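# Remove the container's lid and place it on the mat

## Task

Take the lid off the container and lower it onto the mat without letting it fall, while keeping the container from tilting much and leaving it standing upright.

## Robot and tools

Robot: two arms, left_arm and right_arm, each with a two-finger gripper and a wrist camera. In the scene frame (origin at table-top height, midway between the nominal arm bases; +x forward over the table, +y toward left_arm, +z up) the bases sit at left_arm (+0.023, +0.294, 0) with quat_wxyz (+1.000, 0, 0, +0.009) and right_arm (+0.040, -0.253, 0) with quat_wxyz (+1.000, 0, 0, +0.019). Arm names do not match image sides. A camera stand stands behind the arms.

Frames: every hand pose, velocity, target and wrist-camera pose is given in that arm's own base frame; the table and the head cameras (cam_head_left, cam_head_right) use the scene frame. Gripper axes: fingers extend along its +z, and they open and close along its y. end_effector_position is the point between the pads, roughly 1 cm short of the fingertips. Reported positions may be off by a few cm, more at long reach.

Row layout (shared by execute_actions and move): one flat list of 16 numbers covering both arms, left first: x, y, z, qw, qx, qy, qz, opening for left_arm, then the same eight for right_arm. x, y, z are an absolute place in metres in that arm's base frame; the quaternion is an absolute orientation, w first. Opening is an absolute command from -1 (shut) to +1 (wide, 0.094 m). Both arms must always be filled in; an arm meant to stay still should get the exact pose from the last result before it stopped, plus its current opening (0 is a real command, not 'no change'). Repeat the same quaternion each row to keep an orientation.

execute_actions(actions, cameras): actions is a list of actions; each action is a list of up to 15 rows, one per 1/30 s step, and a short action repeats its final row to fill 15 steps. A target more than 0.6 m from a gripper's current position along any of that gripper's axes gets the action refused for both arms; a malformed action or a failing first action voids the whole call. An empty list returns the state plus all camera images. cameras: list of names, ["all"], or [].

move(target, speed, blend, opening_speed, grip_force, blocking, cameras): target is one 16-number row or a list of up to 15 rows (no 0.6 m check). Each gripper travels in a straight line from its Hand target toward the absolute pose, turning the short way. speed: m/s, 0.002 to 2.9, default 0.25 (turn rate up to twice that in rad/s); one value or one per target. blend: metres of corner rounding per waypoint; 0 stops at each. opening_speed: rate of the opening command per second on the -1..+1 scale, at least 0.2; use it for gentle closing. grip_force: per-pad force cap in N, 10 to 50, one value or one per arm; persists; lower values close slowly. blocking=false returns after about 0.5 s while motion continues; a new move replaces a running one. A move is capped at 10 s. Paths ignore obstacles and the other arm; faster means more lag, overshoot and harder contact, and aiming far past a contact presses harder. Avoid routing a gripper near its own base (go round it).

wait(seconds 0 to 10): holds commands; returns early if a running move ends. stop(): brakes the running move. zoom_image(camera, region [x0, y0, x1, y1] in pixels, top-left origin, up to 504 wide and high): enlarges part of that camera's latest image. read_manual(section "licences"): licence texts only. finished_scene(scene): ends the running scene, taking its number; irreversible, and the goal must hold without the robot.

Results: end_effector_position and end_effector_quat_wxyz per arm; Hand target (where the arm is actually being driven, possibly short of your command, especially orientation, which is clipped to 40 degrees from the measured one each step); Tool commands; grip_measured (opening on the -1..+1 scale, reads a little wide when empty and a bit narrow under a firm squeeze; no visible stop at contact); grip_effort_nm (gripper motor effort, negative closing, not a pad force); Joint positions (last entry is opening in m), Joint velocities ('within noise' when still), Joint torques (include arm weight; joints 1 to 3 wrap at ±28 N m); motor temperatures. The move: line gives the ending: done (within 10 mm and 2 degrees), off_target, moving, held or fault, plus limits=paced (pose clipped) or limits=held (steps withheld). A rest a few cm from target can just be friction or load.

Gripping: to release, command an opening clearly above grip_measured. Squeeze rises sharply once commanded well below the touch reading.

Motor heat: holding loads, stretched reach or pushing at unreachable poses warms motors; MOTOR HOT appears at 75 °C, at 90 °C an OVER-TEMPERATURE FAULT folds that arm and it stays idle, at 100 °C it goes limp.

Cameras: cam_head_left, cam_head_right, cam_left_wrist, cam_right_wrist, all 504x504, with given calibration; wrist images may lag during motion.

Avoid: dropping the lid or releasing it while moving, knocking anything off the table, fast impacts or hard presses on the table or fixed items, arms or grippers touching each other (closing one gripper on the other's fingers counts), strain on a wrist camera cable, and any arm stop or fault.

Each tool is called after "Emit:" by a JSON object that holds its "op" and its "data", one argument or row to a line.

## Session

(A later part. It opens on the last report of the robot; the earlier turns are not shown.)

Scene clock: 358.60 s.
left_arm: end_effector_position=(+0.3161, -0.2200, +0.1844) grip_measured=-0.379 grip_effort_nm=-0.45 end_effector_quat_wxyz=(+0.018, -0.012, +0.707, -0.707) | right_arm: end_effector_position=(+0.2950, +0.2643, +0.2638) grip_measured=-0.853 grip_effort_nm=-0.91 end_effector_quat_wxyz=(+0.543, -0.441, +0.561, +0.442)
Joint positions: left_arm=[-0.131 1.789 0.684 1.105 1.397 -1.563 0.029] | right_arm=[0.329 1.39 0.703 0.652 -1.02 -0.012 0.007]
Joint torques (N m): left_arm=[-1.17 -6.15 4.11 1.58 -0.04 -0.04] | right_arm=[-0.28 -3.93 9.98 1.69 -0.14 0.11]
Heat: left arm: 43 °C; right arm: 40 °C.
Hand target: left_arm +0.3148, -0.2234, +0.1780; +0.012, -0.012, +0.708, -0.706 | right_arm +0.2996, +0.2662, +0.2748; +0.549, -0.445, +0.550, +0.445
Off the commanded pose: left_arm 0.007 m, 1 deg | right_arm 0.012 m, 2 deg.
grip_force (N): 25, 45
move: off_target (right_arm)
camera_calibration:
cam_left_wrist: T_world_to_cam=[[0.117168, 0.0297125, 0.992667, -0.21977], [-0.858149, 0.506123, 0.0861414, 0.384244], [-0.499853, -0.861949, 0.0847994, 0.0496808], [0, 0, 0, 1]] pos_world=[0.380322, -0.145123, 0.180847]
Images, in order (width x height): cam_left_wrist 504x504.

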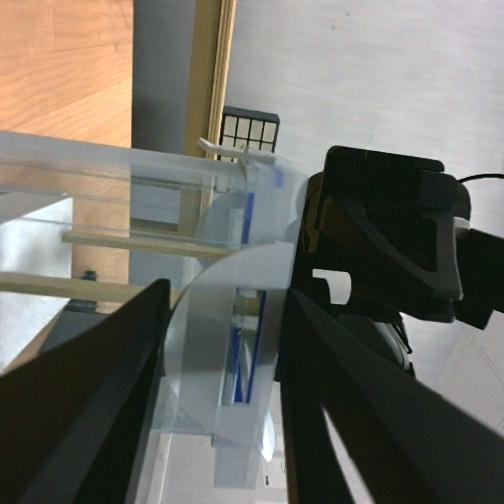

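Emit:
{"op": "move", "data": {
  "target": [
    [0.3157,-0.218,0.182,0.0322,0.0078,0.791,-0.6108,-0.7,0.300,0.2665,0.275,0.5495,-0.445,0.5495,0.445,-0.97],
    [0.3165,-0.2145,0.188,0.0514,0.0276,0.8616,-0.5042,-0.7,0.300,0.2665,0.275,0.5495,-0.445,0.5495,0.445,-0.97]
  ],
  "speed": 0.1,
  "blend": [0.005,0],
  "grip_force": [48,45],
  "cameras": ["cam_left_wrist"]
}}

Scene clock: 379.40 s.
left_arm: end_effector_position=(+0.3199, -0.2129, +0.1923) grip_measured=-0.444 grip_effort_nm=-0.97 end_effector_quat_wxyz=(+0.058, +0.030, +0.850, -0.523) | right_arm: end_effector_position=(+0.2954, +0.2629, +0.2638) grip_measured=-0.853 grip_effort_nm=-0.91 end_effector_quat_wxyz=(+0.544, -0.441, +0.560, +0.442)
Joint positions: left_arm=[-0.17 1.622 1.198 -0.694 1.051 -0.365 0.026] | right_arm=[0.324 1.39 0.703 0.652 -1.026 -0.014 0.007]
Joint torques (N m): left_arm=[-1.77 -8.25 6.34 0.54 0.01 -0.07] | right_arm=[0.18 -3.82 9.88 1.7 -0.06 0.14]
Heat: left arm: 43 °C; right arm: 40 °C.
Hand target: left_arm +0.3163, -0.2143, +0.1880; +0.052, +0.027, +0.861, -0.505 | right_arm +0.2996, +0.2661, +0.2748; +0.549, -0.445, +0.550, +0.445
Off the commanded pose: left_arm 0.006 m, 3 deg | right_arm 0.013 m, 2 deg.
grip_force (N): 48, 45
move: off_target (left_arm, right_arm); blend cut to 0 m at target 1
camera_calibration:
cam_left_wrist: T_world_to_cam=[[0.0121253, -0.424295, 0.905443, -0.274481], [-0.874833, 0.434045, 0.215111, 0.348382], [-0.484273, -0.794719, -0.365924, 0.153035], [0, 0, 0, 1]] pos_world=[0.382215, -0.146054, 0.229586]
Images, in order (width x height): cam_left_wrist 504x504.

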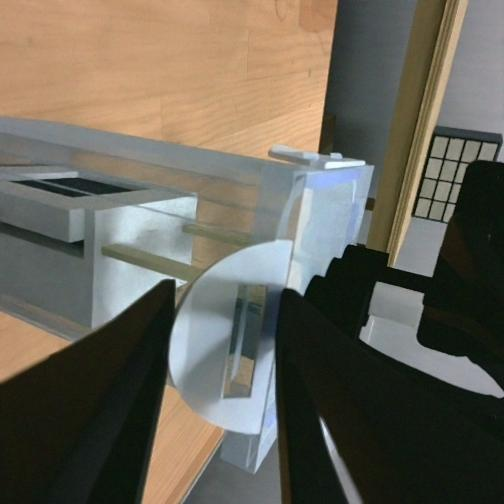

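Emit:
{"op": "move", "data": {
  "target": [
    [0.3165,-0.2145,0.190,0.0514,0.0276,0.8616,-0.5042,0.0,0.300,0.2665,0.275,0.5495,-0.445,0.5495,0.445,-0.97],
    [0.317,-0.2145,0.190,0.0123,-0.0123,0.707,-0.707,0.0,0.300,0.2665,0.275,0.5495,-0.445,0.5495,0.445,-0.97],
    [0.318,-0.2125,0.245,0.0123,-0.0123,0.707,-0.707,-0.1,0.300,0.2665,0.275,0.5495,-0.445,0.5495,0.445,-0.97]
  ],
  "speed": 0.12,
  "cameras": ["cam_left_wrist"]
}}

Scene clock: 391.37 s.
left_arm: end_effector_position=(+0.3179, -0.2142, +0.2081) grip_measured=-0.096 grip_effort_nm=-0.19 end_effector_quat_wxyz=(-0.036, -0.064, +0.712, -0.698) | right_arm: end_effector_position=(+0.2963, +0.2633, +0.2646) grip_measured=-0.853 grip_effort_nm=-0.91 end_effector_quat_wxyz=(+0.546, -0.443, +0.558, +0.442)
Joint positions: left_arm=[-0.112 1.674 0.754 0.77 1.419 -1.564 0.042] | right_arm=[0.324 1.395 0.705 0.664 -1.027 -0.013 0.007]
Joint torques (N m): left_arm=[0.36 -13.64 7.95 1.73 0.15 0] | right_arm=[0.24 -4.37 9.81 1.58 -0.06 0.15]
Heat: left arm: 42 °C; right arm: 40 °C.
Hand target: left_arm +0.3164, -0.2126, +0.2436; +0.012, -0.012, +0.708, -0.706 | right_arm +0.2996, +0.2662, +0.2750; +0.550, -0.445, +0.549, +0.445
Off the commanded pose: left_arm 0.037 m, 8 deg | right_arm 0.011 m, 1 deg.
grip_force (N): 48, 45
move: off_target (left_arm, right_arm); target 3's new opening was sent with left_arm's hand 0.035 m and 8 deg from that target
camera_calibration:
cam_left_wrist: T_world_to_cam=[[0.263962, 0.0131511, 0.964443, -0.28803], [-0.834142, 0.505158, 0.221411, 0.344831], [-0.484285, -0.862926, 0.144313, 0.0361405], [0, 0, 0, 1]] pos_world=[0.381169, -0.13922, 0.196224]
Images, in order (width x height): cam_left_wrist 504x504.

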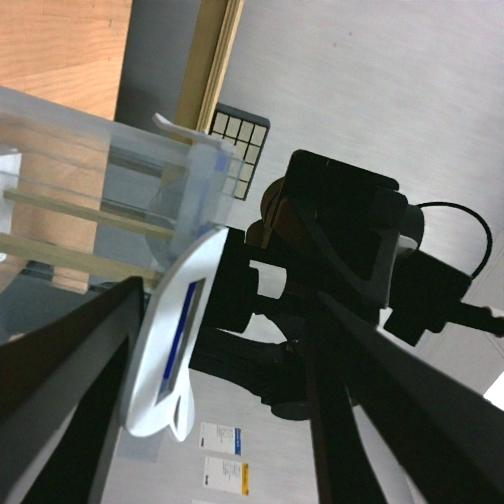

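Emit:
{"op": "move", "data": {
  "target": [
    [0.320,-0.203,0.245,0.0123,-0.0123,0.707,-0.707,-0.1,0.300,0.2665,0.275,0.5495,-0.445,0.5495,0.445,-0.97]
  ],
  "speed": 0.1,
  "cameras": ["cam_left_wrist"]
}}

Scene clock: 397.10 s.
left_arm: end_effector_position=(+0.3195, -0.2060, +0.2216) grip_measured=-0.097 grip_effort_nm=-0.15 end_effector_quat_wxyz=(-0.020, -0.045, +0.710, -0.702) | right_arm: end_effector_position=(+0.2964, +0.2633, +0.2642) grip_measured=-0.853 grip_effort_nm=-0.91 end_effector_quat_wxyz=(+0.545, -0.442, +0.558, +0.442)
Joint positions: left_arm=[-0.085 1.652 0.777 0.762 1.45 -1.549 0.042] | right_arm=[0.324 1.396 0.705 0.663 -1.027 -0.013 0.007]
Joint torques (N m): left_arm=[0.79 -11.17 7.13 1.67 0.12 0] | right_arm=[0.25 -4.34 9.84 1.58 -0.07 0.13]
Heat: left arm: 43 °C; right arm: 40 °C.
Hand target: left_arm +0.3193, -0.2031, +0.2444; +0.012, -0.012, +0.708, -0.706 | right_arm +0.2996, +0.2662, +0.2749; +0.550, -0.445, +0.549, +0.445
Off the commanded pose: left_arm 0.024 m, 5 deg | right_arm 0.012 m, 1 deg.
grip_force (N): 48, 45
move: off_target (left_arm, right_arm)
camera_calibration:
cam_left_wrist: T_world_to_cam=[[0.215058, 0.0188529, 0.976419, -0.287425], [-0.841612, 0.510771, 0.175505, 0.352829], [-0.495418, -0.85951, 0.125712, 0.050337], [0, 0, 0, 1]] pos_world=[0.383696, -0.131531, 0.212396]
Images, in order (width x height): cam_left_wrist 504x504.

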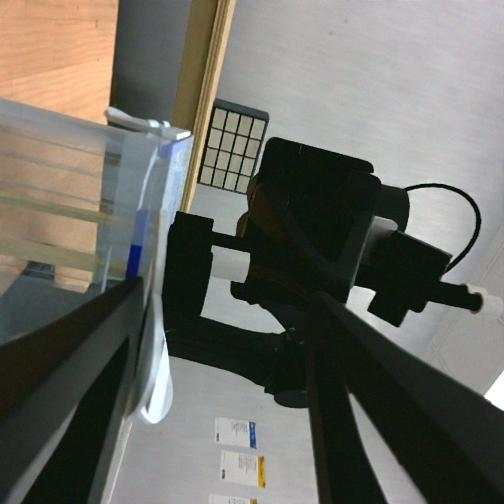

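Emit:
{"op": "move", "data": {
  "target": [
    [0.320,-0.13,0.245,0.0123,-0.0123,0.707,-0.707,-0.1,0.300,0.2665,0.275,0.5495,-0.445,0.5495,0.445,-0.97],
    [0.25,-0.16,0.29,0.6124,0.3536,0.6124,-0.3536,0.0,0.300,0.2665,0.275,0.6645,-0.2418,0.6645,0.2418,-0.97]
  ],
  "speed": 0.15,
  "blend": [0.02,0],
  "cameras": ["cam_left_wrist","cam_head_left"]
}}

Emit:
{"op": "zoom_image", "data": {
  "camera": "cam_head_left",
  "region": [180, 170, 300, 300]
}}

Scene clock: 446.57 s.
left_arm: end_effector_position=(+0.2538, -0.1585, +0.2894) grip_measured=-0.003 grip_effort_nm=0.19 end_effector_quat_wxyz=(+0.607, +0.348, +0.619, -0.358) | right_arm: end_effector_position=(+0.3008, +0.2748, +0.2664) grip_measured=-0.853 grip_effort_nm=-0.91 end_effector_quat_wxyz=(+0.649, -0.253, +0.671, +0.253)
Joint positions: left_arm=[-0.022 0.829 0.504 0.31 1.023 -0.009 0.047] | right_arm=[0.742 1.187 0.582 0.576 0.01 0.012 0.007]
Joint torques (N m): left_arm=[-0.87 -2.15 5.44 1.76 -0.06 0.05] | right_arm=[0.27 -6.52 6.5 1.97 0.39 -0.12]
Heat: left arm: 44 °C; right arm: 38 °C.
Hand target: left_arm +0.2501, -0.1600, +0.2899; +0.612, +0.354, +0.613, -0.354 | right_arm +0.3002, +0.2667, +0.2748; +0.664, -0.242, +0.665, +0.242
Off the commanded pose: left_arm 0.004 m, 1 deg | right_arm 0.012 m, 3 deg.
grip_force (N): 48, 45
move: off_target (right_arm)
camera_calibration:
cam_left_wrist: T_world_to_cam=[[-0.867257, -0.475706, 0.146864, 0.0958638], [-0.370169, 0.418865, -0.829173, 0.417835], [0.332926, -0.773471, -0.539355, 0.0459476], [0, 0, 0, 1]] pos_world=[0.222511, -0.0938742, 0.35716]
Images, in order (width x height): cam_head_left 504x504, cam_left_wrist 504x504.

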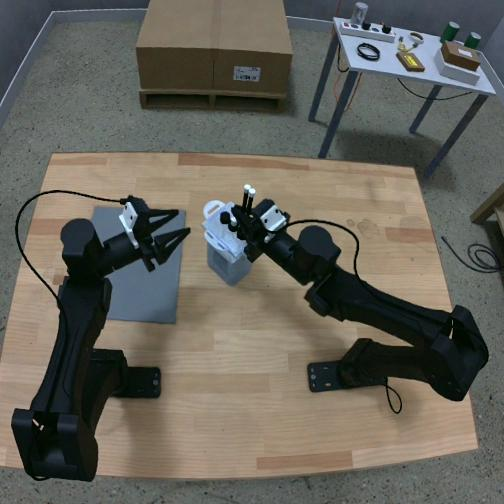

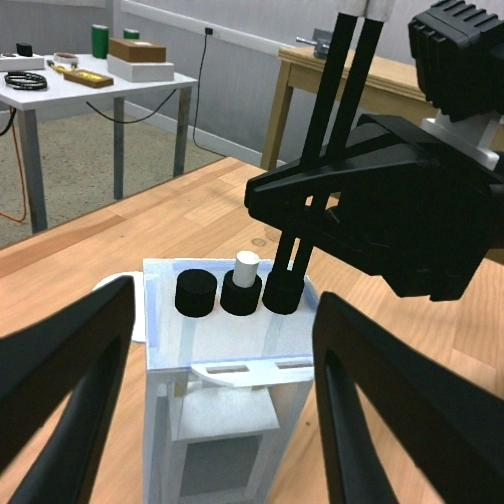

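Scaled by 3.877 from the camera's 504x504 image, which has a finer 720x720 frame.

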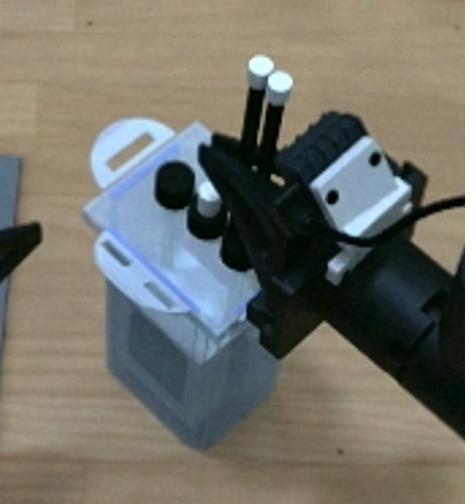

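Emit:
{"op": "move", "data": {
  "target": [
    [0.25,-0.19,0.29,0.6409,0.2988,0.6409,-0.2988,0.2,0.3008,0.2735,0.2725,0.6645,-0.2418,0.6645,0.2418,-0.5],
    [0.244,-0.246,0.285,0.6409,0.2988,0.6409,-0.2988,0.2,0.21,0.195,0.285,0.6645,-0.2418,0.6645,0.2418,-0.3]
  ],
  "speed": 0.12,
  "cameras": ["cam_left_wrist"]
}}

Scene clock: 465.27 s.
left_arm: end_effector_position=(+0.2434, -0.2445, +0.2818) grip_measured=+0.197 grip_effort_nm=0.19 end_effector_quat_wxyz=(+0.636, +0.298, +0.645, -0.301) | right_arm: end_effector_position=(+0.2115, +0.1964, +0.2870) grip_measured=-0.302 grip_effort_nm=0.14 end_effector_quat_wxyz=(+0.662, -0.241, +0.666, +0.245)
Joint positions: left_arm=[-0.7 0.849 0.48 0.359 0.174 -0.007 0.056] | right_arm=[0.816 0.508 0.429 0.077 0.114 0.008 0.033]
Joint torques (N m): left_arm=[-0.66 -0.49 6.84 2.13 -0.1 0.06] | right_arm=[0.8 -0.27 6.83 1.84 0.12 -0.07]
Heat: left arm: 46 °C; right arm: 39 °C.
Hand target: left_arm +0.2439, -0.2460, +0.2850; +0.641, +0.299, +0.641, -0.299 | right_arm +0.2101, +0.1951, +0.2849; +0.664, -0.242, +0.665, +0.242
Off the commanded pose: left_arm 0.004 m, 1 deg | right_arm 0.003 m, 1 deg.
grip_force (N): 48, 45
move: done
camera_calibration:
cam_left_wrist: T_world_to_cam=[[-0.77487, -0.617602, 0.1347, -0.00659588], [-0.429344, 0.357815, -0.829236, 0.443298], [0.46394, -0.700383, -0.542424, -0.0343291], [0, 0, 0, 1]] pos_world=[0.201143, -0.186736, 0.349866]
Images, in order (width x height): cam_left_wrist 504x504.

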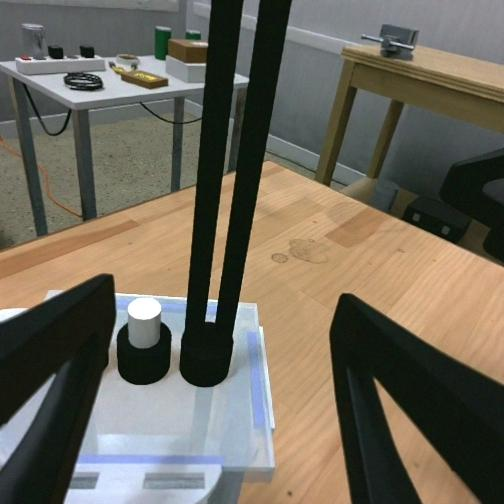

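Emit:
{"op": "move", "data": {
  "target": [
    [0.293,-0.297,0.282,0.6409,0.2988,0.6409,-0.2988,0.2,0.21,0.195,0.285,0.6645,-0.2418,0.6645,0.2418,-0.3],
    [0.293,-0.297,0.282,0.6409,0.2988,0.6409,-0.2988,-0.8,0.21,0.195,0.285,0.6645,-0.2418,0.6645,0.2418,-0.3]
  ],
  "speed": 0.1,
  "grip_force": [45,45],
  "opening_speed": 1.0,
  "cameras": ["cam_left_wrist","cam_right_wrist"]
}}

Scene clock: 478.30 s.
left_arm: end_effector_position=(+0.2896, -0.2930, +0.2722) grip_measured=-0.585 grip_effort_nm=-0.90 end_effector_quat_wxyz=(+0.634, +0.304, +0.647, -0.295) | right_arm: end_effector_position=(+0.2115, +0.1964, +0.2870) grip_measured=-0.302 grip_effort_nm=0.14 end_effector_quat_wxyz=(+0.662, -0.241, +0.666, +0.245)
Joint positions: left_arm=[-0.731 1.206 0.612 0.57 0.144 0.008 0.019] | right_arm=[0.816 0.508 0.429 0.077 0.114 0.008 0.033]
Joint torques (N m): left_arm=[-0.58 -2.76 8.21 2.14 -0.11 -0.12] | right_arm=[0.7 -0.2 6.79 1.87 0.12 -0.1]
Heat: left arm: 47 °C; right arm: 39 °C.
Hand target: left_arm +0.2927, -0.2967, +0.2818; +0.641, +0.299, +0.641, -0.299 | right_arm +0.2101, +0.1951, +0.2849; +0.664, -0.242, +0.665, +0.242
Off the commanded pose: left_arm 0.011 m, 1 deg | right_arm 0.003 m, 1 deg.
grip_force (N): 45, 45
move: off_target (left_arm); target 2's new opening was sent with left_arm's hand 0.012 m and 2 deg from that target
camera_calibration:
cam_left_wrist: T_world_to_cam=[[-0.775692, -0.619159, 0.122246, 0.00372689], [-0.427647, 0.373211, -0.823305, 0.474842], [0.464134, -0.690909, -0.554278, -0.0889512], [0, 0, 0, 1]] pos_world=[0.247241, -0.236366, 0.341181]
cam_right_wrist: T_world_to_cam=[[0.615726, -0.774844, 0.143172, -0.0272667], [-0.351638, -0.432806, -0.830078, 0.41262], [0.705147, 0.460756, -0.538954, 0.00964293], [0, 0, 0, 1]] pos_world=[0.155082, 0.153014, 0.351608]
Images, in order (width x height): cam_left_wrist 504x504, cam_right_wrist 504x504.

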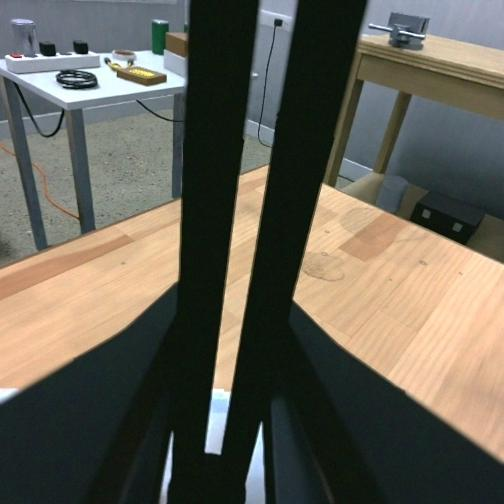

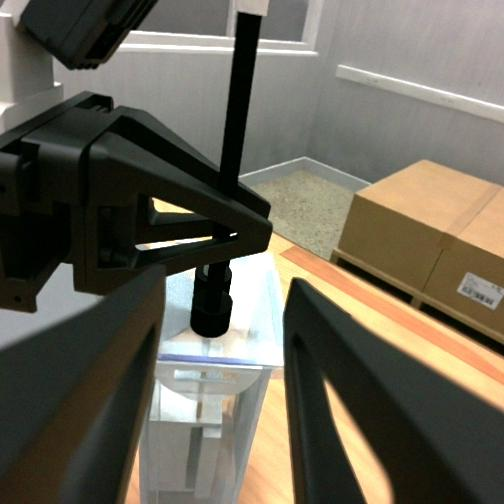

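Emit:
{"op": "move", "data": {
  "target": [
    [0.293,-0.297,0.282,0.6409,0.2988,0.6409,-0.2988,-0.8,0.25,0.16,0.24,0.7011,-0.7011,0.0923,-0.0923,0.1],
    [0.293,-0.297,0.282,0.6409,0.2988,0.6409,-0.2988,-0.8,0.265,0.205,0.200,0.7011,-0.7011,0.0923,-0.0923,0.1]
  ],
  "speed": 0.2,
  "blend": [0.02,0],
  "cameras": ["cam_right_wrist","cam_head_left"]
}}

Scene clock: 498.67 s.
left_arm: end_effector_position=(+0.2896, -0.2930, +0.2722) grip_measured=-0.585 grip_effort_nm=-0.91 end_effector_quat_wxyz=(+0.634, +0.304, +0.647, -0.295) | right_arm: end_effector_position=(+0.2592, +0.2026, +0.1953) grip_measured=+0.098 grip_effort_nm=0.14 end_effector_quat_wxyz=(+0.700, -0.703, +0.100, -0.084)
Joint positions: left_arm=[-0.731 1.206 0.612 0.57 0.144 0.008 0.019] | right_arm=[0.128 1.367 0.337 1.011 -1.182 -1.567 0.052]
Joint torques (N m): left_arm=[-0.55 -2.88 8.29 2.16 -0.1 -0.14] | right_arm=[0.7 -2.36 7.82 1.62 0.07 -0.06]
Heat: left arm: 47 °C; right arm: 38 °C.
Hand target: left_arm +0.2927, -0.2967, +0.2818; +0.641, +0.299, +0.641, -0.299 | right_arm +0.2648, +0.2048, +0.2000; +0.701, -0.701, +0.092, -0.092
Off the commanded pose: left_arm 0.011 m, 1 deg | right_arm 0.008 m, 1 deg.
grip_force (N): 45, 45
move: off_target (left_arm)
camera_calibration:
cam_right_wrist: T_world_to_cam=[[-0.131204, 0.0110552, 0.991294, -0.169869], [0.663889, -0.741626, 0.0961411, -0.0255866], [0.736232, 0.670723, 0.0899651, -0.249709], [0, 0, 0, 1]] pos_world=[0.178543, 0.150388, 0.193315]
Images, in order (width x height): cam_head_left 504x504, cam_right_wrist 504x504.

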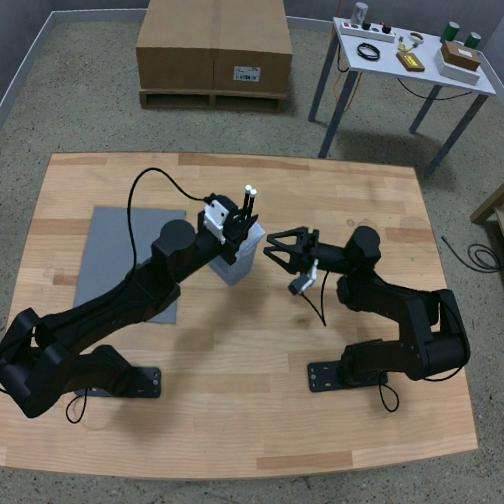

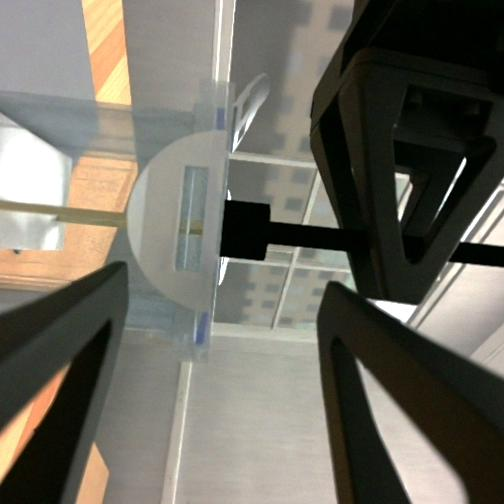

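Emit:
{"op": "move", "data": {
  "target": [
    [0.293,-0.297,0.282,0.6409,0.2988,0.6409,-0.2988,-0.8,0.245,0.217,0.182,0.7011,-0.7011,0.0923,-0.0923,0.1]
  ],
  "speed": 0.1,
  "cameras": ["cam_right_wrist"]
}}

Scene clock: 511.40 s.
left_arm: end_effector_position=(+0.2896, -0.2930, +0.2722) grip_measured=-0.585 grip_effort_nm=-0.91 end_effector_quat_wxyz=(+0.634, +0.304, +0.647, -0.295) | right_arm: end_effector_position=(+0.2467, +0.2161, +0.1875) grip_measured=+0.098 grip_effort_nm=0.14 end_effector_quat_wxyz=(+0.702, -0.700, +0.087, -0.097)
Joint positions: left_arm=[-0.731 1.206 0.612 0.57 0.144 0.008 0.019] | right_arm=[0.201 1.383 0.277 1.116 -1.11 -1.575 0.052]
Joint torques (N m): left_arm=[-0.55 -2.8 8.29 2.13 -0.11 -0.11] | right_arm=[0.59 -2.58 4.66 1.69 0.12 0.03]
Heat: left arm: 47 °C; right arm: 38 °C.
Hand target: left_arm +0.2927, -0.2967, +0.2818; +0.641, +0.299, +0.641, -0.299 | right_arm +0.2450, +0.2169, +0.1820; +0.701, -0.701, +0.093, -0.092
Off the commanded pose: left_arm 0.011 m, 1 deg | right_arm 0.006 m, 1 deg.
grip_force (N): 45, 45
move: off_target (left_arm)
camera_calibration:
cam_right_wrist: T_world_to_cam=[[-0.167852, 0.00842856, 0.985776, -0.15328], [0.660727, -0.741159, 0.118842, -0.0100365], [0.731618, 0.671277, 0.118836, -0.253146], [0, 0, 0, 1]] pos_world=[0.166109, 0.163785, 0.182376]
Images, in order (width x height): cam_right_wrist 504x504.

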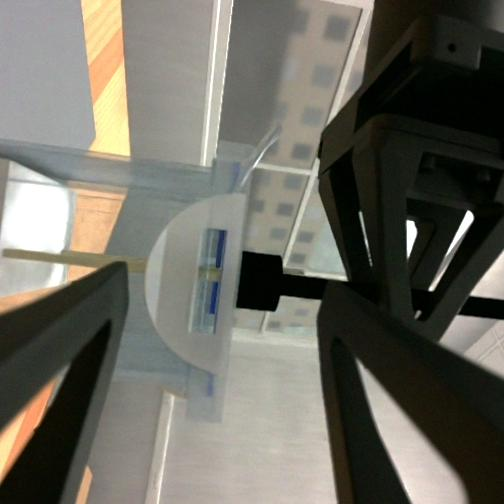

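Emit:
{"op": "move", "data": {
  "target": [
    [0.293,-0.297,0.282,0.6409,0.2988,0.6409,-0.2988,-0.8,0.243,0.217,0.170,0.7011,-0.7011,0.0923,-0.0923,0.1],
    [0.293,-0.297,0.282,0.6409,0.2988,0.6409,-0.2988,-0.8,0.258,0.240,0.178,0.7011,-0.7011,0.0923,-0.0923,0.1]
  ],
  "speed": 0.08,
  "cameras": ["cam_right_wrist"]
}}

Scene clock: 521.43 s.
left_arm: end_effector_position=(+0.2896, -0.2930, +0.2722) grip_measured=-0.585 grip_effort_nm=-0.91 end_effector_quat_wxyz=(+0.634, +0.304, +0.647, -0.295) | right_arm: end_effector_position=(+0.2517, +0.2365, +0.1750) grip_measured=+0.098 grip_effort_nm=0.14 end_effector_quat_wxyz=(+0.700, -0.702, +0.091, -0.092)
Joint positions: left_arm=[-0.731 1.206 0.612 0.57 0.144 0.008 0.019] | right_arm=[0.289 1.49 0.294 1.192 -1.022 -1.575 0.052]
Joint torques (N m): left_arm=[-0.58 -2.86 8.2 2.16 -0.1 -0.12] | right_arm=[0.79 -3.23 7.43 1.48 0.15 0.05]
Heat: left arm: 47 °C; right arm: 38 °C.
Hand target: left_arm +0.2927, -0.2967, +0.2818; +0.641, +0.299, +0.641, -0.299 | right_arm +0.2578, +0.2398, +0.1781; +0.701, -0.701, +0.092, -0.092
Off the commanded pose: left_arm 0.011 m, 1 deg | right_arm 0.008 m, 0 deg.
grip_force (N): 45, 45
move: off_target (left_arm)
camera_calibration:
cam_right_wrist: T_world_to_cam=[[-0.153941, 0.0116356, 0.988012, -0.144938], [0.662425, -0.740719, 0.111935, 0.00391348], [0.733141, 0.671715, 0.106319, -0.267379], [0, 0, 0, 1]] pos_world=[0.171122, 0.184187, 0.17119]
Images, in order (width x height): cam_right_wrist 504x504.

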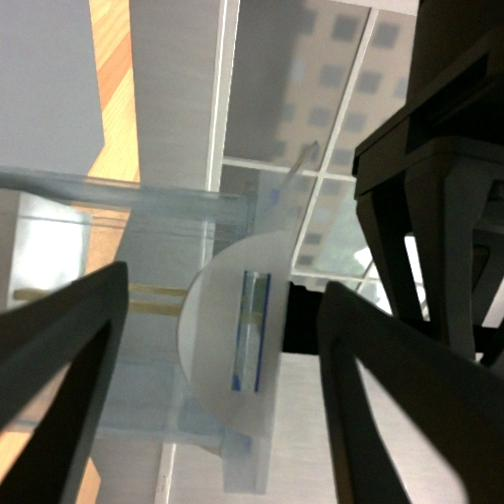

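Emit:
{"op": "move", "data": {
  "target": [
    [0.293,-0.297,0.282,0.6409,0.2988,0.6409,-0.2988,-0.8,0.265,0.244,0.180,0.7011,-0.7011,0.0923,-0.0923,0.1]
  ],
  "speed": 0.06
}}

Emit:
{"op": "move", "data": {
  "target": [
    [0.293,-0.297,0.282,0.6409,0.2988,0.6409,-0.2988,-0.8,0.265,0.244,0.180,0.7011,-0.7011,0.0923,-0.0923,-0.6]
  ],
  "speed": 0.06,
  "grip_force": [45,25],
  "cameras": ["cam_right_wrist"]
}}

Scene clock: 530.43 s.
left_arm: end_effector_position=(+0.2899, -0.2927, +0.2722) grip_measured=-0.585 grip_effort_nm=-0.91 end_effector_quat_wxyz=(+0.634, +0.303, +0.648, -0.294) | right_arm: end_effector_position=(+0.2572, +0.2398, +0.1759) grip_measured=+0.098 grip_effort_nm=0.14 end_effector_quat_wxyz=(+0.700, -0.702, +0.092, -0.090)
Joint positions: left_arm=[-0.731 1.206 0.612 0.57 0.142 0.008 0.019] | right_arm=[0.296 1.509 0.32 1.182 -1.017 -1.575 0.052]
Joint torques (N m): left_arm=[-0.44 -2.85 8.27 2.14 -0.1 -0.12] | right_arm=[0.72 -3.33 7.97 1.49 0.14 0.05]
Heat: left arm: 47 °C; right arm: 38 °C.
Hand target: left_arm +0.2927, -0.2967, +0.2818; +0.641, +0.299, +0.641, -0.299 | right_arm +0.2647, +0.2437, +0.1802; +0.701, -0.701, +0.092, -0.092
Off the commanded pose: left_arm 0.011 m, 1 deg | right_arm 0.010 m, 0 deg.
grip_force (N): 45, 45
move: off_target (left_arm)

Scene clock: 532.23 s.
left_arm: end_effector_position=(+0.2904, -0.2923, +0.2722) grip_measured=-0.585 grip_effort_nm=-0.91 end_effector_quat_wxyz=(+0.635, +0.303, +0.648, -0.293) | right_arm: end_effector_position=(+0.2584, +0.2402, +0.1771) grip_measured=-0.383 grip_effort_nm=-0.48 end_effector_quat_wxyz=(+0.700, -0.702, +0.091, -0.091)
Joint positions: left_arm=[-0.731 1.206 0.612 0.57 0.138 0.008 0.019] | right_arm=[0.296 1.509 0.326 1.178 -1.017 -1.575 0.029]
Joint torques (N m): left_arm=[-0.65 -2.84 8.21 2.15 -0.04 -0.13] | right_arm=[0.87 -3.32 7.57 1.51 0.14 0.03]
Heat: left arm: 47 °C; right arm: 38 °C.
Hand target: left_arm +0.2927, -0.2967, +0.2818; +0.641, +0.299, +0.641, -0.299 | right_arm +0.2648, +0.2437, +0.1800; +0.701, -0.701, +0.092, -0.092
Off the commanded pose: left_arm 0.011 m, 1 deg | right_arm 0.008 m, 0 deg.
grip_force (N): 45, 25
move: off_target (left_arm)
camera_calibration:
cam_right_wrist: T_world_to_cam=[[-0.152525, 0.0117007, 0.98823, -0.14641], [0.66396, -0.739449, 0.111232, 0.00143777], [0.732047, 0.673111, 0.105016, -0.274857], [0, 0, 0, 1]] pos_world=[0.177923, 0.187786, 0.173392]
Images, in order (width x height): cam_right_wrist 504x504.

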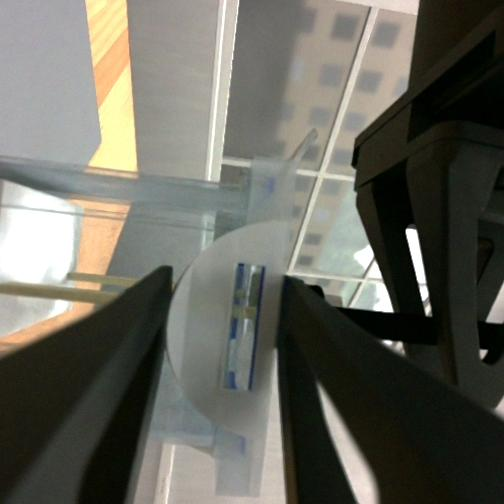

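Emit:
{"op": "move", "data": {
  "target": [
    [0.293,-0.297,0.282,0.6409,0.2988,0.6409,-0.2988,-0.8,0.2594,0.2397,0.184,0.6249,-0.7653,0.1514,-0.0316,-0.7],
    [0.293,-0.297,0.282,0.6409,0.2988,0.6409,-0.2988,-0.8,0.2568,0.2373,0.188,0.538,-0.8164,0.208,0.0296,-0.7]
  ],
  "speed": 0.1,
  "blend": [0.005,0],
  "grip_force": [45,48],
  "cameras": ["cam_right_wrist"]
}}

Scene clock: 547.13 s.
left_arm: end_effector_position=(+0.2944, -0.2887, +0.2726) grip_measured=-0.585 grip_effort_nm=-0.91 end_effector_quat_wxyz=(+0.639, +0.293, +0.652, -0.285) | right_arm: end_effector_position=(+0.2541, +0.2357, +0.1860) grip_measured=-0.471 grip_effort_nm=-0.97 end_effector_quat_wxyz=(-0.546, +0.812, -0.207, -0.029)
Joint positions: left_arm=[-0.729 1.206 0.612 0.572 0.112 0.005 0.019] | right_arm=[0.316 1.253 0.758 -0.236 -0.924 -1.89 0.025]
Joint torques (N m): left_arm=[-0.77 -2.89 8.21 2.12 0.2 -0.11] | right_arm=[0.55 -3.04 9.57 1.04 -0.14 -0.1]
Heat: left arm: 47 °C; right arm: 37 °C.
Hand target: left_arm +0.2927, -0.2966, +0.2817; +0.641, +0.299, +0.641, -0.299 | right_arm +0.2567, +0.2373, +0.1880; -0.539, +0.816, -0.208, -0.029
Off the commanded pose: left_arm 0.013 m, 2 deg | right_arm 0.004 m, 1 deg.
grip_force (N): 45, 48
move: off_target (left_arm); blend cut to 0 m at target 1
camera_calibration:
cam_right_wrist: T_world_to_cam=[[0.219747, 0.333945, 0.91662, -0.313054], [0.701433, -0.707099, 0.0894532, -0.013146], [0.678014, 0.623291, -0.389623, -0.152055], [0, 0, 0, 1]] pos_world=[0.181109, 0.190022, 0.228883]
Images, in order (width x height): cam_right_wrist 504x504.

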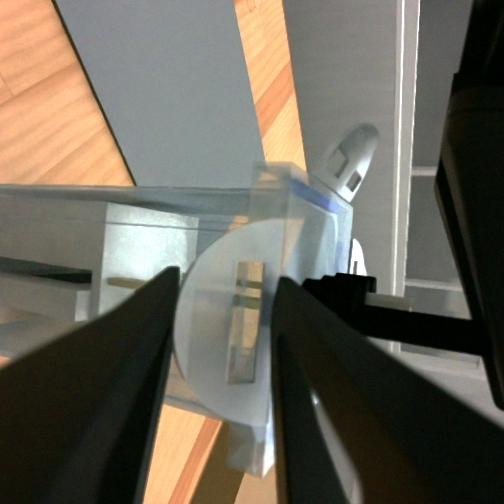

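Emit:
{"op": "move", "data": {
  "target": [
    [0.293,-0.297,0.282,0.6409,0.2988,0.6409,-0.2988,-0.8,0.2568,0.2373,0.188,0.538,-0.8164,0.208,0.0296,0.0],
    [0.293,-0.297,0.282,0.6409,0.2988,0.6409,-0.2988,-0.8,0.2555,0.2375,0.190,0.7011,-0.7011,0.0923,-0.0923,0.0],
    [0.293,-0.297,0.282,0.6409,0.2988,0.6409,-0.2988,-0.8,0.2525,0.236,0.225,0.7011,-0.7011,0.0923,-0.0923,-0.25],
    [0.293,-0.297,0.282,0.6409,0.2988,0.6409,-0.2988,-0.8,0.244,0.2295,0.232,0.7011,-0.7011,0.0923,-0.0923,-0.25]
  ],
  "speed": 0.12,
  "blend": [0,0,0.005,0],
  "cameras": ["cam_right_wrist","cam_left_wrist"]
}}

Scene clock: 560.80 s.
left_arm: end_effector_position=(+0.2917, -0.2911, +0.2726) grip_measured=-0.585 grip_effort_nm=-0.91 end_effector_quat_wxyz=(+0.636, +0.299, +0.649, -0.291) | right_arm: end_effector_position=(+0.2456, +0.2301, +0.2125) grip_measured=-0.248 grip_effort_nm=-0.11 end_effector_quat_wxyz=(+0.691, -0.709, +0.116, -0.080)
Joint positions: left_arm=[-0.729 1.206 0.612 0.572 0.132 0.005 0.019] | right_arm=[0.277 1.207 0.365 0.782 -1.015 -1.576 0.035]
Joint torques (N m): left_arm=[-0.68 -2.78 8.27 2.14 0.02 -0.09] | right_arm=[-0.65 -5.78 8.75 1.62 -0.22 0.03]
Heat: left arm: 48 °C; right arm: 37 °C.
Hand target: left_arm +0.2927, -0.2967, +0.2818; +0.641, +0.299, +0.641, -0.299 | right_arm +0.2437, +0.2297, +0.2314; +0.701, -0.701, +0.092, -0.092
Off the commanded pose: left_arm 0.011 m, 1 deg | right_arm 0.020 m, 3 deg.
grip_force (N): 45, 48
move: off_target (left_arm, right_arm); blend cut to 0 m at target 3; target 3's new opening was sent with right_arm's hand 0.020 m and 3 deg from that target
camera_calibration:
cam_left_wrist: T_world_to_cam=[[-0.767015, -0.629466, 0.124335, 0.000342038], [-0.433303, 0.365242, -0.823922, 0.474904], [0.473219, -0.685836, -0.552896, -0.0900028], [0, 0, 0, 1]] pos_world=[0.248631, -0.234967, 0.341479]
cam_right_wrist: T_world_to_cam=[[-0.10094, 0.0301819, 0.994435, -0.201511], [0.653511, -0.751649, 0.0891478, 0.00856383], [0.750157, 0.658872, 0.0561473, -0.253165], [0, 0, 0, 1]] pos_world=[0.163976, 0.179322, 0.213841]
Images, in order (width x height): cam_left_wrist 504x504, cam_right_wrist 504x504.

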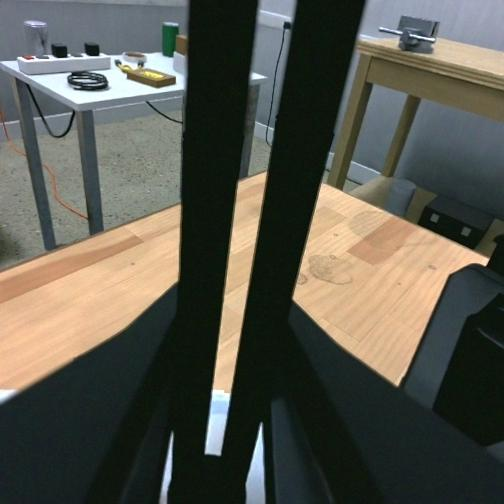

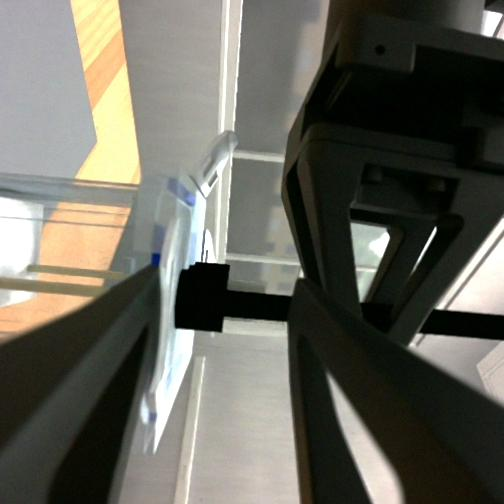

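Emit:
{"op": "move", "data": {
  "target": [
    [0.293,-0.297,0.282,0.6409,0.2988,0.6409,-0.2988,-0.8,0.230,0.175,0.245,0.7011,-0.7011,0.0923,-0.0923,-0.25],
    [0.293,-0.297,0.282,0.6409,0.2988,0.6409,-0.2988,-0.8,0.29,0.10,0.25,0.5,-0.5,0.5,0.5,0.1],
    [0.293,-0.297,0.282,0.6409,0.2988,0.6409,-0.2988,-0.8,0.345,0.188,0.20,-0.0309,-0.0309,0.7064,0.7064,0.1]
  ],
  "speed": [0.15,0.4,0.4],
  "blend": [0.02,0.03,0],
  "cameras": ["cam_right_wrist","cam_head_right"]
}}

Scene clock: 584.03 s.
left_arm: end_effector_position=(+0.2916, -0.2912, +0.2726) grip_measured=-0.585 grip_effort_nm=-0.91 end_effector_quat_wxyz=(+0.636, +0.299, +0.649, -0.291) | right_arm: end_effector_position=(+0.3383, +0.1861, +0.1924) grip_measured=+0.098 grip_effort_nm=0.14 end_effector_quat_wxyz=(-0.015, +0.003, +0.722, +0.692)
Joint positions: left_arm=[-0.729 1.206 0.612 0.572 0.132 0.005 0.019] | right_arm=[0.014 1.931 1.301 -1.008 -1.529 -0.042 0.052]
Joint torques (N m): left_arm=[-0.68 -2.82 8.24 2.12 0 -0.08] | right_arm=[0.49 -7.62 8.81 0.28 -0.83 -0.14]
Heat: left arm: 49 °C; right arm: 37 °C.
Hand target: left_arm +0.2927, -0.2967, +0.2818; +0.641, +0.299, +0.641, -0.299 | right_arm +0.3447, +0.1881, +0.1998; -0.007, -0.007, +0.710, +0.704
Off the commanded pose: left_arm 0.011 m, 1 deg | right_arm 0.010 m, 5 deg.
joint sent to its limit (right arm) — joint 5 (wrist yaw), lower limit. The joint targets are off in orientation, not in position.
grip_force (N): 45, 48
move: off_target (left_arm, right_arm); blend cut to 0 m at target 2; target 2's new opening was sent with right_arm's hand 0.012 m and 18 deg from that target
camera_calibration:
cam_right_wrist: T_world_to_cam=[[0.127586, -0.0691206, -0.989416, 0.151978], [-0.823484, -0.56339, -0.0668307, 0.411341], [-0.552807, 0.823295, -0.1288, 0.153129], [0, 0, 0, 1]] pos_world=[0.403993, 0.11618, 0.197582]
Images, in order (width x height): cam_head_right 504x504, cam_right_wrist 504x504.

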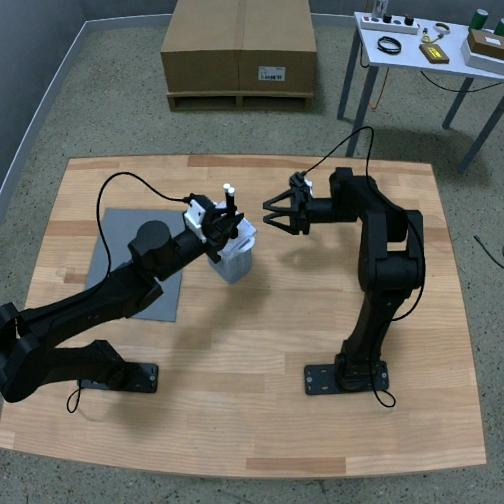

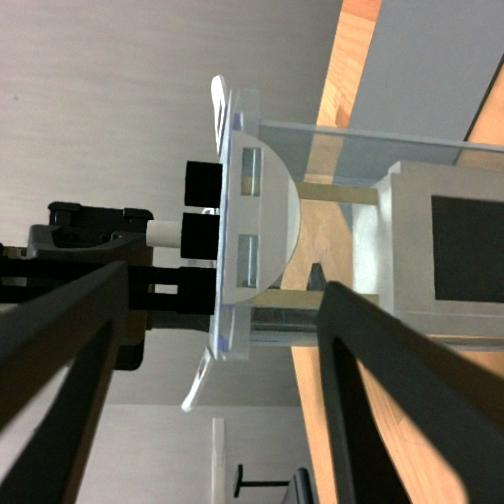

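Emit:
{"op": "move", "data": {
  "target": [
    [0.293,-0.297,0.282,0.6409,0.2988,0.6409,-0.2988,-0.8,0.346,0.222,0.172,-0.0309,-0.0309,0.7064,0.7064,0.1]
  ],
  "speed": 0.12,
  "cameras": ["cam_right_wrist"]
}}

Scene clock: 597.23 s.
left_arm: end_effector_position=(+0.2916, -0.2912, +0.2726) grip_measured=-0.585 grip_effort_nm=-0.91 end_effector_quat_wxyz=(+0.636, +0.299, +0.649, -0.291) | right_arm: end_effector_position=(+0.3460, +0.2206, +0.1646) grip_measured=+0.098 grip_effort_nm=0.14 end_effector_quat_wxyz=(-0.042, -0.033, +0.720, +0.692)
Joint positions: left_arm=[-0.729 1.206 0.612 0.572 0.132 0.005 0.019] | right_arm=[0.11 2.03 1.322 -0.784 -1.532 0.095 0.052]
Joint torques (N m): left_arm=[-0.72 -2.86 8.25 2.14 -0.03 -0.09] | right_arm=[0.24 -10.51 6.01 0.66 -0.82 0.04]
Heat: left arm: 49 °C; right arm: 37 °C.
Hand target: left_arm +0.2927, -0.2967, +0.2818; +0.641, +0.299, +0.641, -0.299 | right_arm +0.3458, +0.2216, +0.1720; -0.039, -0.040, +0.709, +0.703
Off the commanded pose: left_arm 0.011 m, 1 deg | right_arm 0.008 m, 3 deg.
joint sent to its limit (right arm) — joint 5 (wrist yaw), lower limit. The joint targets still meet the commanded pose.
grip_force (N): 45, 48
move: off_target (left_arm, right_arm)
camera_calibration:
cam_right_wrist: T_world_to_cam=[[0.142461, -0.0536785, -0.988344, 0.117218], [-0.768634, -0.635123, -0.0762977, 0.433626], [-0.623624, 0.770544, -0.13174, 0.162114], [0, 0, 0, 1]] pos_world=[0.417699, 0.156782, 0.170293]
Images, in order (width x height): cam_right_wrist 504x504.

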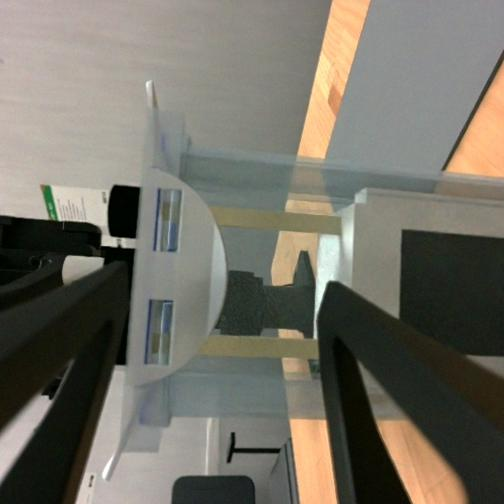

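Emit:
{"op": "move", "data": {
  "target": [
    [0.293,-0.297,0.282,0.6409,0.2988,0.6409,-0.2988,-0.8,0.345,0.224,0.188,-0.0309,-0.0309,0.7064,0.7064,0.1]
  ],
  "speed": 0.1
}}

Scene clock: 606.40 s.
left_arm: end_effector_position=(+0.2916, -0.2912, +0.2726) grip_measured=-0.585 grip_effort_nm=-0.91 end_effector_quat_wxyz=(+0.636, +0.299, +0.649, -0.291) | right_arm: end_effector_position=(+0.3530, +0.2214, +0.1655) grip_measured=+0.098 grip_effort_nm=0.14 end_effector_quat_wxyz=(-0.054, -0.019, +0.720, +0.691)
Joint positions: left_arm=[-0.729 1.206 0.612 0.572 0.132 0.005 0.019] | right_arm=[0.11 2.03 1.322 -0.692 -1.532 0.222 0.052]
Joint torques (N m): left_arm=[-0.62 -2.8 8.29 2.14 0 -0.07] | right_arm=[0.73 -15.27 4.88 0.78 -0.8 0.07]
Heat: left arm: 49 °C; right arm: 36 °C.
Hand target: left_arm +0.2927, -0.2967, +0.2818; +0.641, +0.299, +0.641, -0.299 | right_arm +0.3450, +0.2238, +0.1872; -0.041, -0.041, +0.708, +0.703
Off the commanded pose: left_arm 0.011 m, 1 deg | right_arm 0.024 m, 4 deg.
joint sent to its limit (right arm) — joint 5 (wrist yaw), lower limit. The joint targets still meet the commanded pose.
grip_force (N): 45, 48
move: off_target (left_arm, right_arm)

Emit:
{"op": "move", "data": {
  "target": [
    [0.293,-0.297,0.282,0.6409,0.2988,0.6409,-0.2988,-0.8,0.342,0.222,0.203,0,0,0.7071,0.7071,0.1]
  ],
  "speed": 0.1
}}

Scene clock: 611.33 s.
left_arm: end_effector_position=(+0.2916, -0.2912, +0.2726) grip_measured=-0.585 grip_effort_nm=-0.91 end_effector_quat_wxyz=(+0.636, +0.299, +0.649, -0.291) | right_arm: end_effector_position=(+0.3489, +0.2208, +0.1855) grip_measured=+0.098 grip_effort_nm=0.14 end_effector_quat_wxyz=(-0.050, -0.016, +0.722, +0.690)
Joint positions: left_arm=[-0.729 1.206 0.612 0.572 0.132 0.005 0.019] | right_arm=[0.11 1.939 1.267 -0.547 -1.525 0.402 0.052]
Joint torques (N m): left_arm=[-0.77 -2.91 8.25 2.11 0 -0.09] | right_arm=[0.55 -14.49 5.31 0.94 -0.57 0.06]
Heat: left arm: 49 °C; right arm: 36 °C.
Hand target: left_arm +0.2927, -0.2967, +0.2818; +0.641, +0.299, +0.641, -0.299 | right_arm +0.3420, +0.2218, +0.2026; -0.035, -0.036, +0.718, +0.694
Off the commanded pose: left_arm 0.011 m, 1 deg | right_arm 0.019 m, 7 deg.
grip_force (N): 45, 48
move: off_target (left_arm, right_arm)

Emit:
{"op": "move", "data": {
  "target": [
    [0.293,-0.297,0.282,0.6409,0.2988,0.6409,-0.2988,-0.8,0.341,0.238,0.194,0,0,0.7071,0.7071,0.1]
  ],
  "speed": 0.08,
  "cameras": ["cam_right_wrist"]
}}

Scene clock: 622.17 s.
left_arm: end_effector_position=(+0.2916, -0.2912, +0.2726) grip_measured=-0.585 grip_effort_nm=-0.91 end_effector_quat_wxyz=(+0.636, +0.299, +0.649, -0.291) | right_arm: end_effector_position=(+0.3424, +0.2357, +0.1983) grip_measured=+0.098 grip_effort_nm=0.14 end_effector_quat_wxyz=(+0.000, -0.003, +0.708, +0.706)
Joint positions: left_arm=[-0.729 1.206 0.612 0.572 0.132 0.005 0.019] | right_arm=[0.157 1.85 0.859 0.973 -1.418 1.548 0.052]
Joint torques (N m): left_arm=[-0.73 -2.82 8.25 2.13 0.01 -0.08] | right_arm=[0.61 -7.98 4.93 1.62 0.11 0.05]
Motor temperatures (°C): left_arm=[25 29 32 50 27 24 29] | right_arm=[28 32 36 35 27 28 27]
Heat: left arm: 50 °C; right arm: 36 °C.
Hand target: left_arm +0.2927, -0.2967, +0.2818; +0.641, +0.299, +0.641, -0.299 | right_arm +0.3409, +0.2379, +0.1940; +0.000, +0.000, +0.708, +0.706
Off the commanded pose: left_arm 0.011 m, 1 deg | right_arm 0.005 m, 0 deg.
grip_force (N): 45, 48
move: off_target (left_arm)
camera_calibration:
cam_right_wrist: T_world_to_cam=[[0.155077, -0.032602, -0.987364, 0.142387], [-0.827948, -0.549528, -0.111894, 0.450263], [-0.538937, 0.834839, -0.112212, 0.104659], [0, 0, 0, 1]] pos_world=[0.407119, 0.164701, 0.202713]
Images, in order (width x height): cam_right_wrist 504x504.

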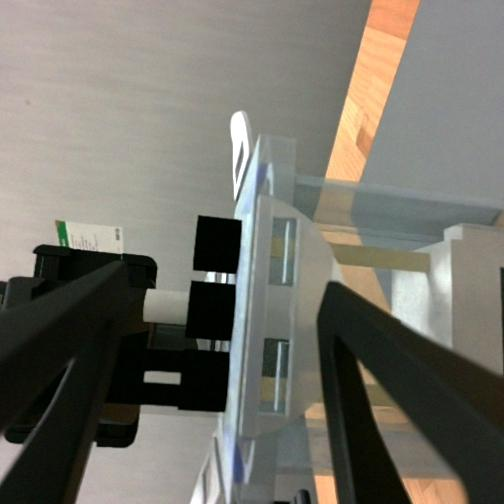

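Emit:
{"op": "move", "data": {
  "target": [
    [0.293,-0.297,0.282,0.6409,0.2988,0.6409,-0.2988,-0.8,0.341,0.228,0.170,0,0,0.7071,0.7071,0.1]
  ],
  "speed": 0.08,
  "cameras": ["cam_right_wrist"]
}}

Scene clock: 627.63 s.
left_arm: end_effector_position=(+0.2916, -0.2912, +0.2726) grip_measured=-0.585 grip_effort_nm=-0.91 end_effector_quat_wxyz=(+0.636, +0.299, +0.649, -0.291) | right_arm: end_effector_position=(+0.3427, +0.2304, +0.1798) grip_measured=+0.098 grip_effort_nm=0.14 end_effector_quat_wxyz=(+0.009, -0.005, +0.708, +0.706)
Joint positions: left_arm=[-0.729 1.206 0.612 0.572 0.132 0.005 0.019] | right_arm=[0.143 1.903 0.826 1.066 -1.423 1.541 0.052]
Joint torques (N m): left_arm=[-0.59 -2.95 8.28 2.12 0.01 -0.1] | right_arm=[-0.57 -6.74 4.56 1.55 -0.09 0.04]
Heat: left arm: 50 °C; right arm: 35 °C.
Hand target: left_arm +0.2927, -0.2967, +0.2818; +0.641, +0.299, +0.641, -0.299 | right_arm +0.3409, +0.2280, +0.1702; +0.000, +0.000, +0.708, +0.706
Off the commanded pose: left_arm 0.011 m, 1 deg | right_arm 0.010 m, 1 deg.
grip_force (N): 45, 48
move: off_target (left_arm)
camera_calibration:
cam_right_wrist: T_world_to_cam=[[0.169709, -0.0328581, -0.984946, 0.118457], [-0.831137, -0.541805, -0.125133, 0.447209], [-0.529537, 0.839862, -0.119259, 0.103946], [0, 0, 0, 1]] pos_world=[0.406632, 0.158892, 0.185031]
Images, in order (width x height): cam_right_wrist 504x504.

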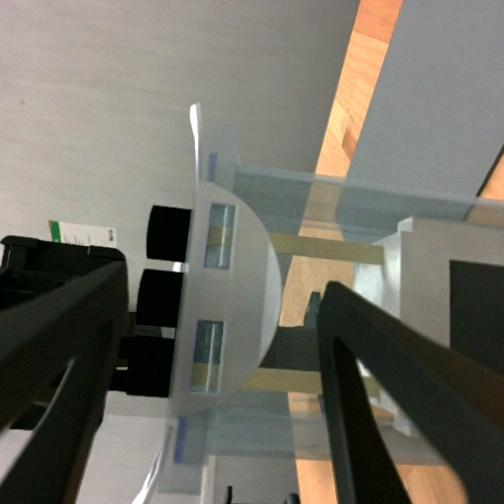

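Emit:
{"op": "move", "data": {
  "target": [
    [0.293,-0.297,0.282,0.6409,0.2988,0.6409,-0.2988,-0.8,0.340,0.248,0.173,0,0,0.7071,0.7071,0.1]
  ],
  "speed": 0.08,
  "cameras": ["cam_right_wrist"]
}}

Scene clock: 633.13 s.
left_arm: end_effector_position=(+0.2917, -0.2912, +0.2729) grip_measured=-0.585 grip_effort_nm=-0.91 end_effector_quat_wxyz=(+0.636, +0.299, +0.649, -0.292) | right_arm: end_effector_position=(+0.3393, +0.2446, +0.1804) grip_measured=+0.098 grip_effort_nm=0.14 end_effector_quat_wxyz=(+0.003, -0.004, +0.707, +0.707)
Joint positions: left_arm=[-0.729 1.206 0.613 0.572 0.132 0.005 0.019] | right_arm=[0.184 1.903 0.826 1.072 -1.387 1.556 0.052]
Joint torques (N m): left_arm=[-0.69 -2.97 8.29 2.11 0.01 -0.1] | right_arm=[0.85 -6.58 5.45 1.58 0.1 0.04]
Heat: left arm: 50 °C; right arm: 36 °C.
Hand target: left_arm +0.2927, -0.2967, +0.2819; +0.641, +0.299, +0.641, -0.299 | right_arm +0.3397, +0.2479, +0.1731; +0.000, +0.000, +0.708, +0.706
Off the commanded pose: left_arm 0.011 m, 1 deg | right_arm 0.008 m, 1 deg.
grip_force (N): 45, 48
move: off_target (left_arm)
camera_calibration:
cam_right_wrist: T_world_to_cam=[[0.161167, -0.0312063, -0.986434, 0.122854], [-0.829151, -0.54639, -0.118185, 0.451358], [-0.535289, 0.83695, -0.113935, 0.0920635], [0, 0, 0, 1]] pos_world=[0.403724, 0.173399, 0.185021]
Images, in order (width x height): cam_right_wrist 504x504.

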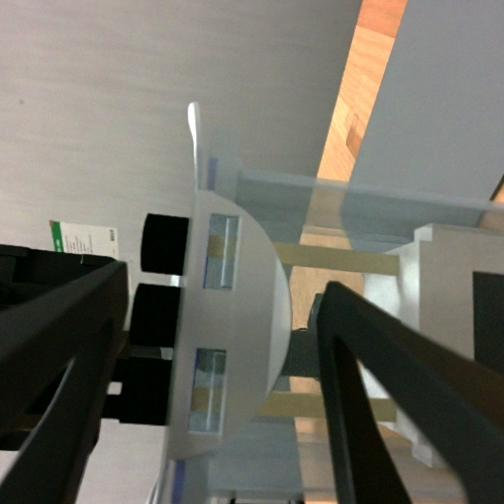

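Emit:
{"op": "move", "data": {
  "target": [
    [0.293,-0.297,0.282,0.6409,0.2988,0.6409,-0.2988,-0.8,0.338,0.256,0.174,0,0,0.7071,0.7071,0.1]
  ],
  "speed": 0.06
}}

Emit:
{"op": "move", "data": {
  "target": [
    [0.293,-0.297,0.282,0.6409,0.2988,0.6409,-0.2988,-0.8,0.338,0.256,0.174,0,0,0.7071,0.7071,-0.6]
  ],
  "speed": 0.06,
  "grip_force": [45,25],
  "cameras": ["cam_right_wrist"]
}}

Scene clock: 641.27 s.
left_arm: end_effector_position=(+0.2917, -0.2912, +0.2729) grip_measured=-0.585 grip_effort_nm=-0.91 end_effector_quat_wxyz=(+0.636, +0.299, +0.649, -0.292) | right_arm: end_effector_position=(+0.3431, +0.2493, +0.1806) grip_measured=+0.098 grip_effort_nm=0.14 end_effector_quat_wxyz=(+0.013, +0.005, +0.707, +0.707)
Joint positions: left_arm=[-0.729 1.206 0.613 0.572 0.132 0.005 0.019] | right_arm=[0.198 1.903 0.826 1.074 -1.347 1.557 0.052]
Joint torques (N m): left_arm=[-0.7 -2.88 8.24 2.13 0.02 -0.08] | right_arm=[1.7 -7.05 5.41 1.61 -0.05 0.07]
Heat: left arm: 50 °C; right arm: 36 °C.
Hand target: left_arm +0.2927, -0.2967, +0.2819; +0.641, +0.299, +0.641, -0.299 | right_arm +0.3378, +0.2558, +0.1741; +0.000, +0.000, +0.708, +0.707
Off the commanded pose: left_arm 0.011 m, 1 deg | right_arm 0.011 m, 2 deg.
grip_force (N): 45, 48
move: off_target (left_arm, right_arm)

Scene clock: 643.07 s.
left_arm: end_effector_position=(+0.2917, -0.2912, +0.2729) grip_measured=-0.585 grip_effort_nm=-0.91 end_effector_quat_wxyz=(+0.636, +0.299, +0.649, -0.291) | right_arm: end_effector_position=(+0.3437, +0.2495, +0.1782) grip_measured=-0.382 grip_effort_nm=-0.49 end_effector_quat_wxyz=(+0.011, +0.008, +0.708, +0.706)
Joint positions: left_arm=[-0.729 1.206 0.613 0.572 0.132 0.005 0.019] | right_arm=[0.199 1.909 0.826 1.074 -1.345 1.557 0.029]
Joint torques (N m): left_arm=[-0.68 -2.81 8.23 2.12 0.04 -0.1] | right_arm=[1.66 -7.47 5.39 1.6 -0.07 0.08]
Heat: left arm: 50 °C; right arm: 36 °C.
Hand target: left_arm +0.2927, -0.2967, +0.2819; +0.641, +0.299, +0.641, -0.299 | right_arm +0.3379, +0.2558, +0.1740; +0.000, +0.000, +0.708, +0.707
Off the commanded pose: left_arm 0.011 m, 1 deg | right_arm 0.010 m, 2 deg.
grip_force (N): 45, 25
move: off_target (left_arm)
camera_calibration:
cam_right_wrist: T_world_to_cam=[[0.154006, -0.0367346, -0.987387, 0.124153], [-0.844735, -0.523272, -0.112288, 0.455949], [-0.512547, 0.851374, -0.111618, 0.0782026], [0, 0, 0, 1]] pos_world=[0.406118, 0.176566, 0.182513]
Images, in order (width x height): cam_right_wrist 504x504.

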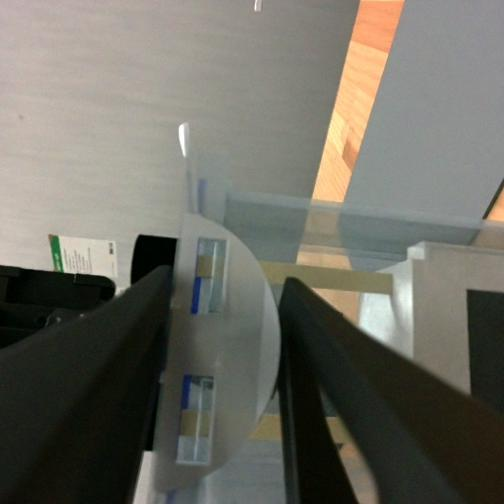

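Emit:
{"op": "move", "data": {
  "target": [
    [0.293,-0.297,0.282,0.6409,0.2988,0.6409,-0.2988,-0.8,0.343,0.2495,0.180,0.0581,-0.0581,0.7727,0.6293,-0.7],
    [0.293,-0.297,0.282,0.6409,0.2988,0.6409,-0.2988,-0.8,0.3455,0.247,0.186,0.1151,-0.1151,0.8252,0.5408,-0.7]
  ],
  "speed": 0.1,
  "blend": [0.005,0],
  "grip_force": [45,48],
  "cameras": ["cam_right_wrist"]
}}

Scene clock: 655.07 s.
left_arm: end_effector_position=(+0.2924, -0.2906, +0.2730) grip_measured=-0.585 grip_effort_nm=-0.91 end_effector_quat_wxyz=(+0.637, +0.297, +0.649, -0.290) | right_arm: end_effector_position=(+0.3507, +0.2422, +0.1841) grip_measured=-0.462 grip_effort_nm=-0.97 end_effector_quat_wxyz=(+0.121, -0.114, +0.813, +0.559)
Joint positions: left_arm=[-0.729 1.206 0.613 0.573 0.127 0.004 0.019] | right_arm=[0.211 1.736 1.188 -0.373 -1.12 0.349 0.025]
Joint torques (N m): left_arm=[-0.68 -2.76 8.24 2.12 0.04 -0.09] | right_arm=[2.18 -10.18 8.24 0.64 0.05 -0.06]
Heat: left arm: 50 °C; right arm: 36 °C.
Hand target: left_arm +0.2927, -0.2967, +0.2818; +0.641, +0.299, +0.641, -0.299 | right_arm +0.3452, +0.2467, +0.1860; +0.117, -0.114, +0.824, +0.542
Off the commanded pose: left_arm 0.011 m, 1 deg | right_arm 0.007 m, 3 deg.
grip_force (N): 45, 48
move: off_target (left_arm, right_arm); blend cut to 0 m at target 1
camera_calibration:
cam_right_wrist: T_world_to_cam=[[0.457203, -0.366686, -0.810251, 0.069576], [-0.787005, -0.591143, -0.176559, 0.466784], [-0.414233, 0.718395, -0.558856, 0.168717], [0, 0, 0, 1]] pos_world=[0.405439, 0.180243, 0.233077]
Images, in order (width x height): cam_right_wrist 504x504.

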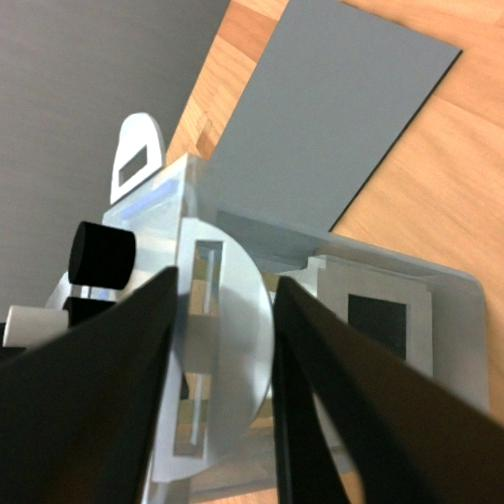

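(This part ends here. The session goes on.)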